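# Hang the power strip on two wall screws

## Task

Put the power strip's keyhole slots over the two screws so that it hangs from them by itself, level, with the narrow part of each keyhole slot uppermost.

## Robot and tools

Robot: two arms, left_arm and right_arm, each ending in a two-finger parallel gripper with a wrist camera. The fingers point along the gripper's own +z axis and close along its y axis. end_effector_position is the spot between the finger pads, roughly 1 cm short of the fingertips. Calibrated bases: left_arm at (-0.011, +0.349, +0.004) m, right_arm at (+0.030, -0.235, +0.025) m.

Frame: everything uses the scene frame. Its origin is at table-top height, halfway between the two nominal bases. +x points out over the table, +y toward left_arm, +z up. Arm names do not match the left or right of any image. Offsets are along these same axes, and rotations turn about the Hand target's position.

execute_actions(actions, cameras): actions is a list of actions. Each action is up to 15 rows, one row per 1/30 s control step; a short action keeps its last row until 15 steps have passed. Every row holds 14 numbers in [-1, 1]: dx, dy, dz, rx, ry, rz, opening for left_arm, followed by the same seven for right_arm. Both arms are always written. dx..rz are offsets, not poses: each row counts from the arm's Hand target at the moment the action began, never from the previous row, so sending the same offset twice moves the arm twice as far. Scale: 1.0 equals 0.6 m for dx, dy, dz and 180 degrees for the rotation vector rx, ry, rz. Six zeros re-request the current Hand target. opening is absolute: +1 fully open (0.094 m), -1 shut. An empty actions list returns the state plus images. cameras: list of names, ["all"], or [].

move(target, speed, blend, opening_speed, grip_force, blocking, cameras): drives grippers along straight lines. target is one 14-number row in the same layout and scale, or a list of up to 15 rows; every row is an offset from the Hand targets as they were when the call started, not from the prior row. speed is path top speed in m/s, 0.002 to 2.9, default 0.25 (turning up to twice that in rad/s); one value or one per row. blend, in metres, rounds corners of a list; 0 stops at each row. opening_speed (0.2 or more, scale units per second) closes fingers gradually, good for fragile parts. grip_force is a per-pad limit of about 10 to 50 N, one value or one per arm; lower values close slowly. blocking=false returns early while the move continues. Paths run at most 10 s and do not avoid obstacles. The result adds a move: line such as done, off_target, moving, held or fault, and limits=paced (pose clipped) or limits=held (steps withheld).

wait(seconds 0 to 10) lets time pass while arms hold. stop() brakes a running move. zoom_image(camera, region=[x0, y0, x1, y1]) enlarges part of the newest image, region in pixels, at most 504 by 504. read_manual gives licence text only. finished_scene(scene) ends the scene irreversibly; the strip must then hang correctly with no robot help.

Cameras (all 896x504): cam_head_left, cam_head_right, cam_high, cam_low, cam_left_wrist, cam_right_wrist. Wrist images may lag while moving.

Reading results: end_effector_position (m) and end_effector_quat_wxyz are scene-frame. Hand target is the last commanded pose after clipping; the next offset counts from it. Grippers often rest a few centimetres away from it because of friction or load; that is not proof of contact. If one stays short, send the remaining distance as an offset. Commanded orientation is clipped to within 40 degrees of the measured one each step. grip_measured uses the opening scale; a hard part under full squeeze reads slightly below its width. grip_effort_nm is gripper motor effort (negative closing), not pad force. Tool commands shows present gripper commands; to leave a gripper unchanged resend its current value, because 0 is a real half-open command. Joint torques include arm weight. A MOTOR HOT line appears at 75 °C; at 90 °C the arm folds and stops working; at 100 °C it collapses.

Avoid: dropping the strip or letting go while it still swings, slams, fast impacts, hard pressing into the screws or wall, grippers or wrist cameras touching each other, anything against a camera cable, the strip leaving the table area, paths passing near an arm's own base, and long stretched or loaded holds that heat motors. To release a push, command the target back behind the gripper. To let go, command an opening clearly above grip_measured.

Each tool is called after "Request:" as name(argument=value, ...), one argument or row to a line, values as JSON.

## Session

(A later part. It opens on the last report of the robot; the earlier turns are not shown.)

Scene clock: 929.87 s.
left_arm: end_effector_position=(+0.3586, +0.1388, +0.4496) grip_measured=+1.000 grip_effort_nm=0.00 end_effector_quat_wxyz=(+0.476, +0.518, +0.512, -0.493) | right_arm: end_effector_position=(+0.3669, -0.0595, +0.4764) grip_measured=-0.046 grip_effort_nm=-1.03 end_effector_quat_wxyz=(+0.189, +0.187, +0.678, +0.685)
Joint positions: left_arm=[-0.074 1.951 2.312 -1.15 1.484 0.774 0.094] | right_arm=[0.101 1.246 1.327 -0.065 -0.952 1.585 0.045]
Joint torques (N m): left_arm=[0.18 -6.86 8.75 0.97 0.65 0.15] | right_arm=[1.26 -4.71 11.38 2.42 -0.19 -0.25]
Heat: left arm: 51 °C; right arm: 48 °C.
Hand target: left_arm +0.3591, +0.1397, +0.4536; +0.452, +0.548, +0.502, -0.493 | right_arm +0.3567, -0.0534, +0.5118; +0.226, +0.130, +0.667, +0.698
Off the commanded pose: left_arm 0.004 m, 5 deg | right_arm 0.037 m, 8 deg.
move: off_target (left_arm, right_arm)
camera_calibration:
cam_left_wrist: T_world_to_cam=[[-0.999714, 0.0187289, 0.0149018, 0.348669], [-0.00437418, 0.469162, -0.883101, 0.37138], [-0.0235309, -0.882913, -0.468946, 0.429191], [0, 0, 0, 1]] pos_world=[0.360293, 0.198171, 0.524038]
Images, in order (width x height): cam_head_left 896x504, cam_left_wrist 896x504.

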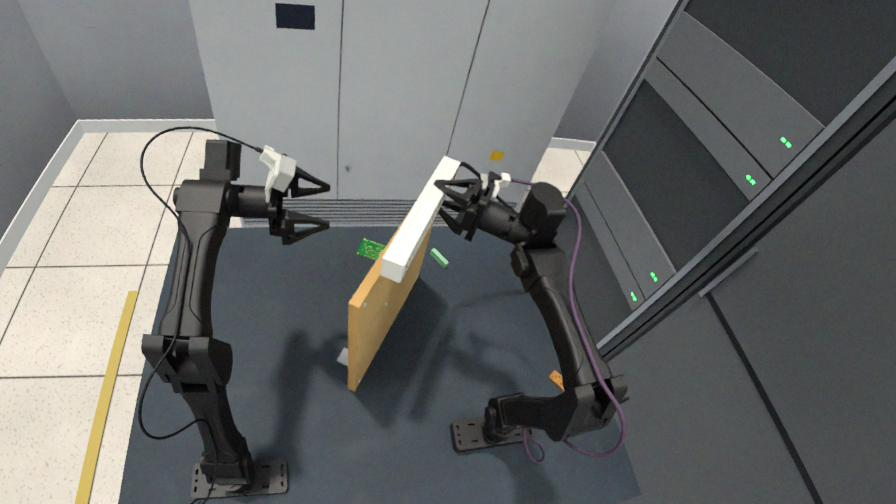

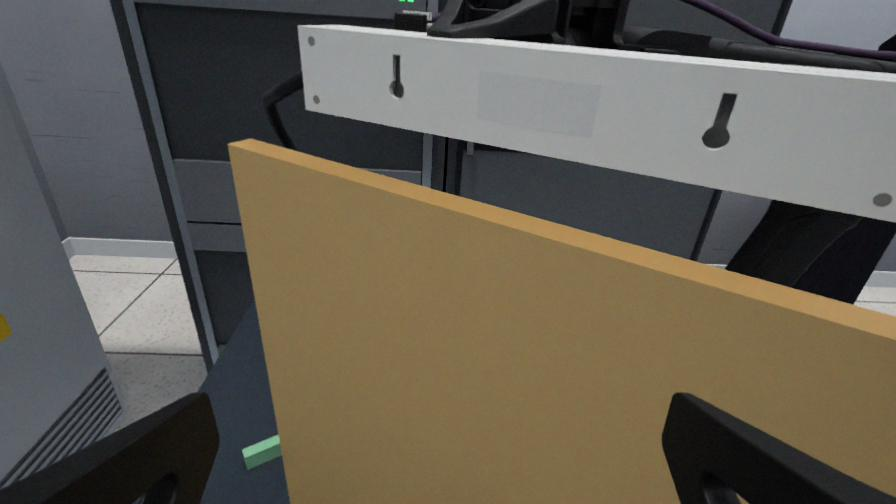

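Request:
move(
  target=[0,0,0,0,0,0,1, 0.0069,0.0114,-0.0300,0,0,0,-0.4],
  speed=0.05,
)

Scene clock: 941.43 s.
left_arm: end_effector_position=(+0.3590, +0.1388, +0.4500) grip_measured=+1.000 grip_effort_nm=0.00 end_effector_quat_wxyz=(+0.478, +0.520, +0.510, -0.491) | right_arm: end_effector_position=(+0.3679, -0.0528, +0.4715) grip_measured=-0.046 grip_effort_nm=-1.03 end_effector_quat_wxyz=(+0.192, +0.186, +0.680, +0.683)
Joint positions: left_arm=[-0.074 1.951 2.312 -1.143 1.484 0.775 0.094] | right_arm=[0.129 1.246 1.311 -0.055 -0.921 1.572 0.045]
Joint torques (N m): left_arm=[0.2 -7.54 7.15 1.18 0.65 0.01] | right_arm=[1.28 -4.6 7.38 2.75 -0.2 -0.21]
Heat: left arm: 50 °C; right arm: 50 °C.
Hand target: left_arm +0.3590, +0.1394, +0.4535; +0.481, +0.521, +0.502, -0.495 (not the last commanded pose) | right_arm +0.3609, -0.0466, +0.4937; +0.226, +0.130, +0.667, +0.698
Off the commanded pose: left_arm 0.004 m, 4 deg | right_arm 0.024 m, 8 deg.
move: off_target (left_arm, right_arm)

Request:
move(
  target=[0,0,0,0,0,0,1, 0.0,0.0,-0.0250,0,0,0,-0.4],
  speed=0.04,
)

Scene clock: 943.10 s.
left_arm: end_effector_position=(+0.3591, +0.1388, +0.4500) grip_measured=+1.000 grip_effort_nm=0.00 end_effector_quat_wxyz=(+0.478, +0.520, +0.510, -0.491) | right_arm: end_effector_position=(+0.3720, -0.0511, +0.4553) grip_measured=-0.046 grip_effort_nm=-1.03 end_effector_quat_wxyz=(+0.196, +0.180, +0.680, +0.683)
Joint positions: left_arm=[-0.074 1.951 2.312 -1.142 1.484 0.775 0.094] | right_arm=[0.133 1.246 1.241 0.02 -0.921 1.562 0.045]
Joint torques (N m): left_arm=[0.18 -7.54 7.12 1.18 0.65 0.01] | right_arm=[0.84 -5.94 6.89 2.69 -0.19 -0.1]
Heat: left arm: 50 °C; right arm: 50 °C.
Hand target: left_arm +0.3590, +0.1394, +0.4535; +0.481, +0.521, +0.502, -0.495 | right_arm +0.3608, -0.0466, +0.4788; +0.226, +0.130, +0.667, +0.698
Off the commanded pose: left_arm 0.004 m, 1 deg | right_arm 0.026 m, 7 deg.
move: off_target (right_arm)

Request:
move(
  target=[0,0,0,0,0,0,1, -0.0017,-0.0028,-0.0167,0,0,0,-0.4],
  speed=0.03,
)

Scene clock: 944.40 s.
left_arm: end_effector_position=(+0.3591, +0.1388, +0.4500) grip_measured=+1.000 grip_effort_nm=0.00 end_effector_quat_wxyz=(+0.478, +0.520, +0.510, -0.491) | right_arm: end_effector_position=(+0.3731, -0.0512, +0.4474) grip_measured=-0.046 grip_effort_nm=-1.03 end_effector_quat_wxyz=(+0.194, +0.182, +0.678, +0.686)
Joint positions: left_arm=[-0.074 1.951 2.312 -1.142 1.484 0.775 0.094] | right_arm=[0.132 1.241 1.199 0.068 -0.921 1.578 0.045]
Joint torques (N m): left_arm=[0.2 -7.54 7.12 1.18 0.65 0.01] | right_arm=[0.49 -6.78 6.63 2.51 -0.25 -0.27]
Heat: left arm: 50 °C; right arm: 49 °C.
Hand target: left_arm +0.3590, +0.1394, +0.4535; +0.481, +0.521, +0.502, -0.495 | right_arm +0.3598, -0.0483, +0.4687; +0.226, +0.130, +0.667, +0.698
Off the commanded pose: left_arm 0.004 m, 1 deg | right_arm 0.025 m, 7 deg.
move: off_target (right_arm)

Request:
move(
  target=[0,0,0,0,0,0,1, 0.0,0.0,-0.0083,0,0,0,-0.4],
  speed=0.02,
)

Request:
move(
  target=[0,0,0,0,0,0,1, 0.0,0.0,-0.0083,0,0,0,-0.4],
  speed=0.02,
)

Scene clock: 947.63 s.
left_arm: end_effector_position=(+0.3591, +0.1388, +0.4500) grip_measured=+1.000 grip_effort_nm=0.00 end_effector_quat_wxyz=(+0.478, +0.520, +0.510, -0.491) | right_arm: end_effector_position=(+0.3729, -0.0514, +0.4463) grip_measured=-0.046 grip_effort_nm=-1.03 end_effector_quat_wxyz=(+0.194, +0.182, +0.674, +0.689)
Joint positions: left_arm=[-0.074 1.951 2.312 -1.142 1.484 0.775 0.094] | right_arm=[0.131 1.238 1.18 0.1 -0.921 1.595 0.045]
Joint torques (N m): left_arm=[0.18 -7.53 7.12 1.18 0.65 0.01] | right_arm=[0.59 -6.69 6.39 2.41 -0.2 -0.39]
Heat: left arm: 49 °C; right arm: 48 °C.
Hand target: left_arm +0.3590, +0.1394, +0.4535; +0.481, +0.521, +0.502, -0.495 | right_arm +0.3598, -0.0483, +0.4639; +0.226, +0.130, +0.667, +0.698
Off the commanded pose: left_arm 0.004 m, 1 deg | right_arm 0.022 m, 7 deg.
move: off_target (right_arm)

Scene clock: 948.50 s.
left_arm: end_effector_position=(+0.3591, +0.1388, +0.4500) grip_measured=+1.000 grip_effort_nm=0.00 end_effector_quat_wxyz=(+0.478, +0.520, +0.510, -0.491) | right_arm: end_effector_position=(+0.3726, -0.0516, +0.4460) grip_measured=-0.046 grip_effort_nm=-1.03 end_effector_quat_wxyz=(+0.196, +0.181, +0.669, +0.693)
Joint positions: left_arm=[-0.074 1.951 2.312 -1.142 1.484 0.775 0.094] | right_arm=[0.131 1.234 1.161 0.136 -0.919 1.61 0.045]
Joint torques (N m): left_arm=[0.2 -7.54 7.13 1.18 0.65 0.01] | right_arm=[0.61 -6.52 6 2.31 -0.25 -0.53]
Heat: left arm: 49 °C; right arm: 48 °C.
Hand target: left_arm +0.3590, +0.1394, +0.4535; +0.481, +0.521, +0.502, -0.495 | right_arm +0.3598, -0.0483, +0.4589; +0.226, +0.130, +0.667, +0.698
Off the commanded pose: left_arm 0.004 m, 1 deg | right_arm 0.019 m, 7 deg.
move: off_target (right_arm)

Request:
move(
  target=[0,0,0,0,0,0,1, 0.0015,0.0002,-0.0174,-0.0021,0.0190,0,-0.4],
  speed=0.03,
)

Scene clock: 951.33 s.
left_arm: end_effector_position=(+0.3591, +0.1388, +0.4500) grip_measured=+1.000 grip_effort_nm=0.00 end_effector_quat_wxyz=(+0.478, +0.520, +0.510, -0.491) | right_arm: end_effector_position=(+0.3727, -0.0517, +0.4458) grip_measured=-0.046 grip_effort_nm=-1.03 end_effector_quat_wxyz=(+0.195, +0.182, +0.670, +0.693)
Joint positions: left_arm=[-0.074 1.951 2.312 -1.142 1.484 0.775 0.094] | right_arm=[0.131 1.234 1.161 0.134 -0.919 1.61 0.045]
Joint torques (N m): left_arm=[0.2 -7.53 7.13 1.18 0.65 0.01] | right_arm=[0.65 -6.37 5.71 1.76 -0.28 -0.47]
Heat: left arm: 49 °C; right arm: 47 °C.
Hand target: left_arm +0.3590, +0.1394, +0.4535; +0.481, +0.521, +0.502, -0.495 | right_arm +0.3607, -0.0482, +0.4485; +0.207, +0.150, +0.676, +0.691
Off the commanded pose: left_arm 0.004 m, 1 deg | right_arm 0.013 m, 4 deg.
move: off_target (right_arm)

Request:
move(
  target=[0,0,0,0,0,0,1, 0.0012,0.0002,-0.0145,-0.0018,0.0159,0,-0.4],
  speed=0.03,
)

Scene clock: 952.83 s.
left_arm: end_effector_position=(+0.3591, +0.1388, +0.4500) grip_measured=+1.000 grip_effort_nm=0.00 end_effector_quat_wxyz=(+0.478, +0.520, +0.510, -0.491) | right_arm: end_effector_position=(+0.3723, -0.0519, +0.4453) grip_measured=-0.046 grip_effort_nm=-1.03 end_effector_quat_wxyz=(+0.195, +0.183, +0.670, +0.692)
Joint positions: left_arm=[-0.074 1.951 2.312 -1.142 1.484 0.775 0.094] | right_arm=[0.131 1.232 1.161 0.128 -0.917 1.609 0.045]
Joint torques (N m): left_arm=[0.2 -7.53 7.13 1.18 0.65 0.01] | right_arm=[0.59 -6.19 5.7 1.36 -0.29 -0.45]
Heat: left arm: 49 °C; right arm: 47 °C.
Hand target: left_arm +0.3590, +0.1394, +0.4535; +0.481, +0.521, +0.502, -0.495 | right_arm +0.3614, -0.0481, +0.4398; +0.190, +0.166, +0.683, +0.686
Off the commanded pose: left_arm 0.004 m, 1 deg | right_arm 0.013 m, 3 deg.
move: off_target (right_arm)

Request:
move(
  target=[0,0,0,0,0,0,1, 0,0,0,0.0074,0.0138,0.0006,-0.4],
  speed=0.03,
)

Scene clock: 954.40 s.
left_arm: end_effector_position=(+0.3591, +0.1388, +0.4500) grip_measured=+1.000 grip_effort_nm=0.00 end_effector_quat_wxyz=(+0.478, +0.520, +0.510, -0.491) | right_arm: end_effector_position=(+0.3723, -0.0519, +0.4453) grip_measured=-0.046 grip_effort_nm=-1.03 end_effector_quat_wxyz=(+0.193, +0.185, +0.670, +0.693)
Joint positions: left_arm=[-0.074 1.951 2.312 -1.142 1.484 0.775 0.094] | right_arm=[0.131 1.232 1.161 0.127 -0.917 1.613 0.045]
Joint torques (N m): left_arm=[0.2 -7.53 7.13 1.18 0.65 0.01] | right_arm=[0.34 -5.96 6.26 1.32 -0.32 -0.05]
Heat: left arm: 49 °C; right arm: 47 °C.
Hand target: left_arm +0.3590, +0.1394, +0.4535; +0.481, +0.521, +0.502, -0.495 | right_arm +0.3614, -0.0481, +0.4397; +0.173, +0.183, +0.679, +0.690
Off the commanded pose: left_arm 0.004 m, 1 deg | right_arm 0.013 m, 3 deg.
move: off_target (right_arm)

Request:
move(
  target=[0,0,0,0,0,0,1, 0,0,0,0.0044,0.0083,0.0004,-0.4],
  speed=0.03,
  cameras=["cam_left_wrist"],
)

Scene clock: 955.73 s.
left_arm: end_effector_position=(+0.3591, +0.1388, +0.4500) grip_measured=+1.000 grip_effort_nm=0.00 end_effector_quat_wxyz=(+0.478, +0.520, +0.510, -0.491) | right_arm: end_effector_position=(+0.3723, -0.0519, +0.4453) grip_measured=-0.046 grip_effort_nm=-1.03 end_effector_quat_wxyz=(+0.191, +0.187, +0.669, +0.693)
Joint positions: left_arm=[-0.074 1.951 2.312 -1.142 1.484 0.775 0.094] | right_arm=[0.131 1.232 1.161 0.127 -0.917 1.619 0.045]
Joint torques (N m): left_arm=[0.18 -7.54 7.13 1.18 0.65 0.01] | right_arm=[0.61 -5.91 6.2 1.3 -0.3 0.22]
Heat: left arm: 49 °C; right arm: 46 °C.
Hand target: left_arm +0.3590, +0.1394, +0.4535; +0.481, +0.521, +0.502, -0.495 | right_arm +0.3614, -0.0481, +0.4397; +0.162, +0.193, +0.676, +0.692
Off the commanded pose: left_arm 0.004 m, 1 deg | right_arm 0.013 m, 3 deg.
move: off_target (right_arm)
camera_calibration:
cam_left_wrist: T_world_to_cam=[[-0.999799, 0.0187785, 0.00697369, 0.352745], [0.0026389, 0.468573, -0.883421, 0.369486], [-0.019857, -0.883225, -0.468528, 0.427893], [0, 0, 0, 1]] pos_world=[0.360195, 0.198171, 0.524432]
Images, in order (width x height): cam_left_wrist 896x504.

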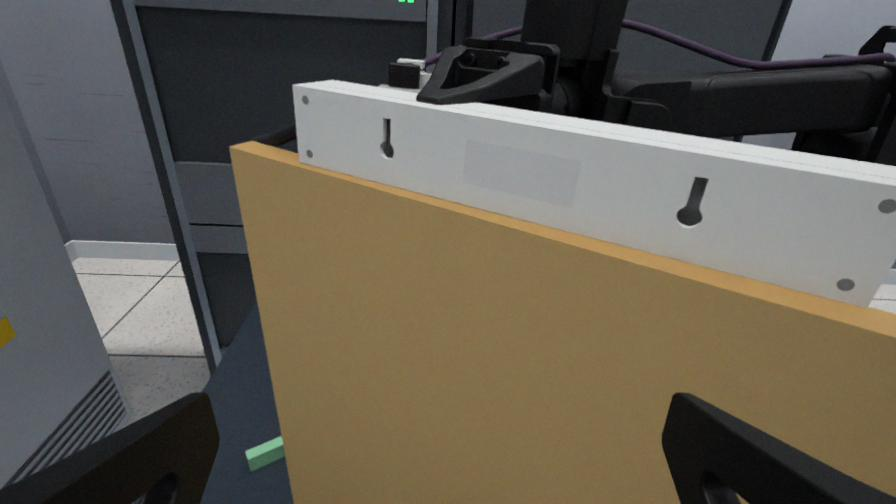

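Request:
zoom_image(
  camera="cam_left_wrist",
  region=[225, 75, 325, 185],
)

Request:
zoom_image(
  camera="cam_left_wrist",
  region=[790, 240, 896, 350],
)

Request:
zoom_image(
  camera="cam_left_wrist",
  region=[540, 180, 640, 290],
)

Request:
zoom_image(
  camera="cam_left_wrist",
  region=[660, 160, 730, 240],
)

Request:
zoom_image(
  camera="cam_left_wrist",
  region=[360, 100, 420, 170],
)

Scaled by 4.582 from the camera's 896x504 image, which has a finer 1280x720 frame.

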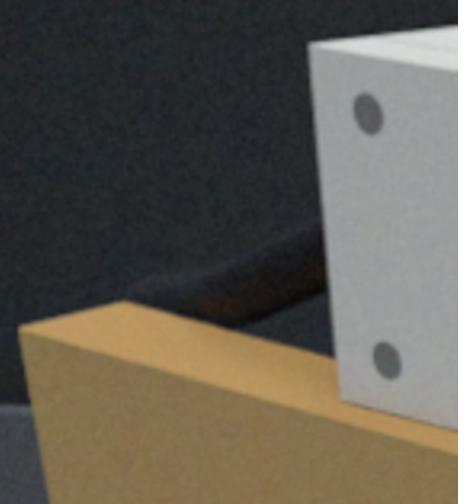

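Scaled by 4.582 from the camera's 896x504 image, which has a finer 1280x720 frame.

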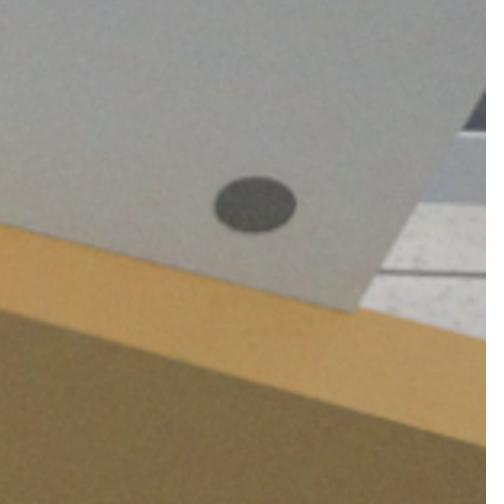

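Scaled by 4.582 from the camera's 896x504 image, which has a finer 1280x720 frame.

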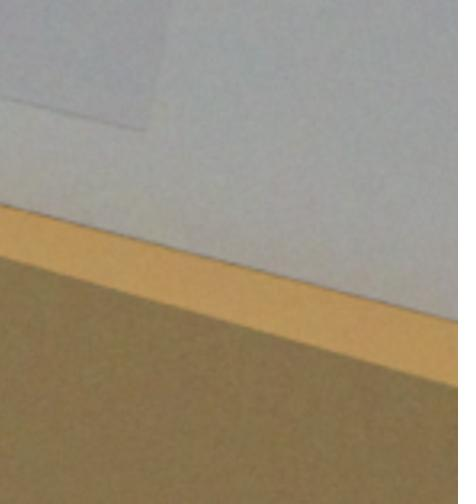

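Scaled by 6.300 from the camera's 896x504 image, which has a finer 1280x720 frame.

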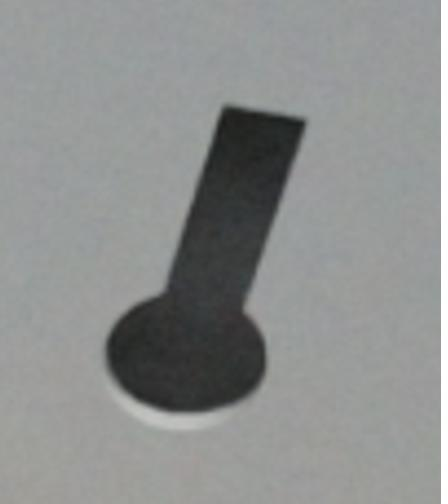

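Scaled by 7.200 from the camera's 896x504 image, which has a finer 1280x720 frame.

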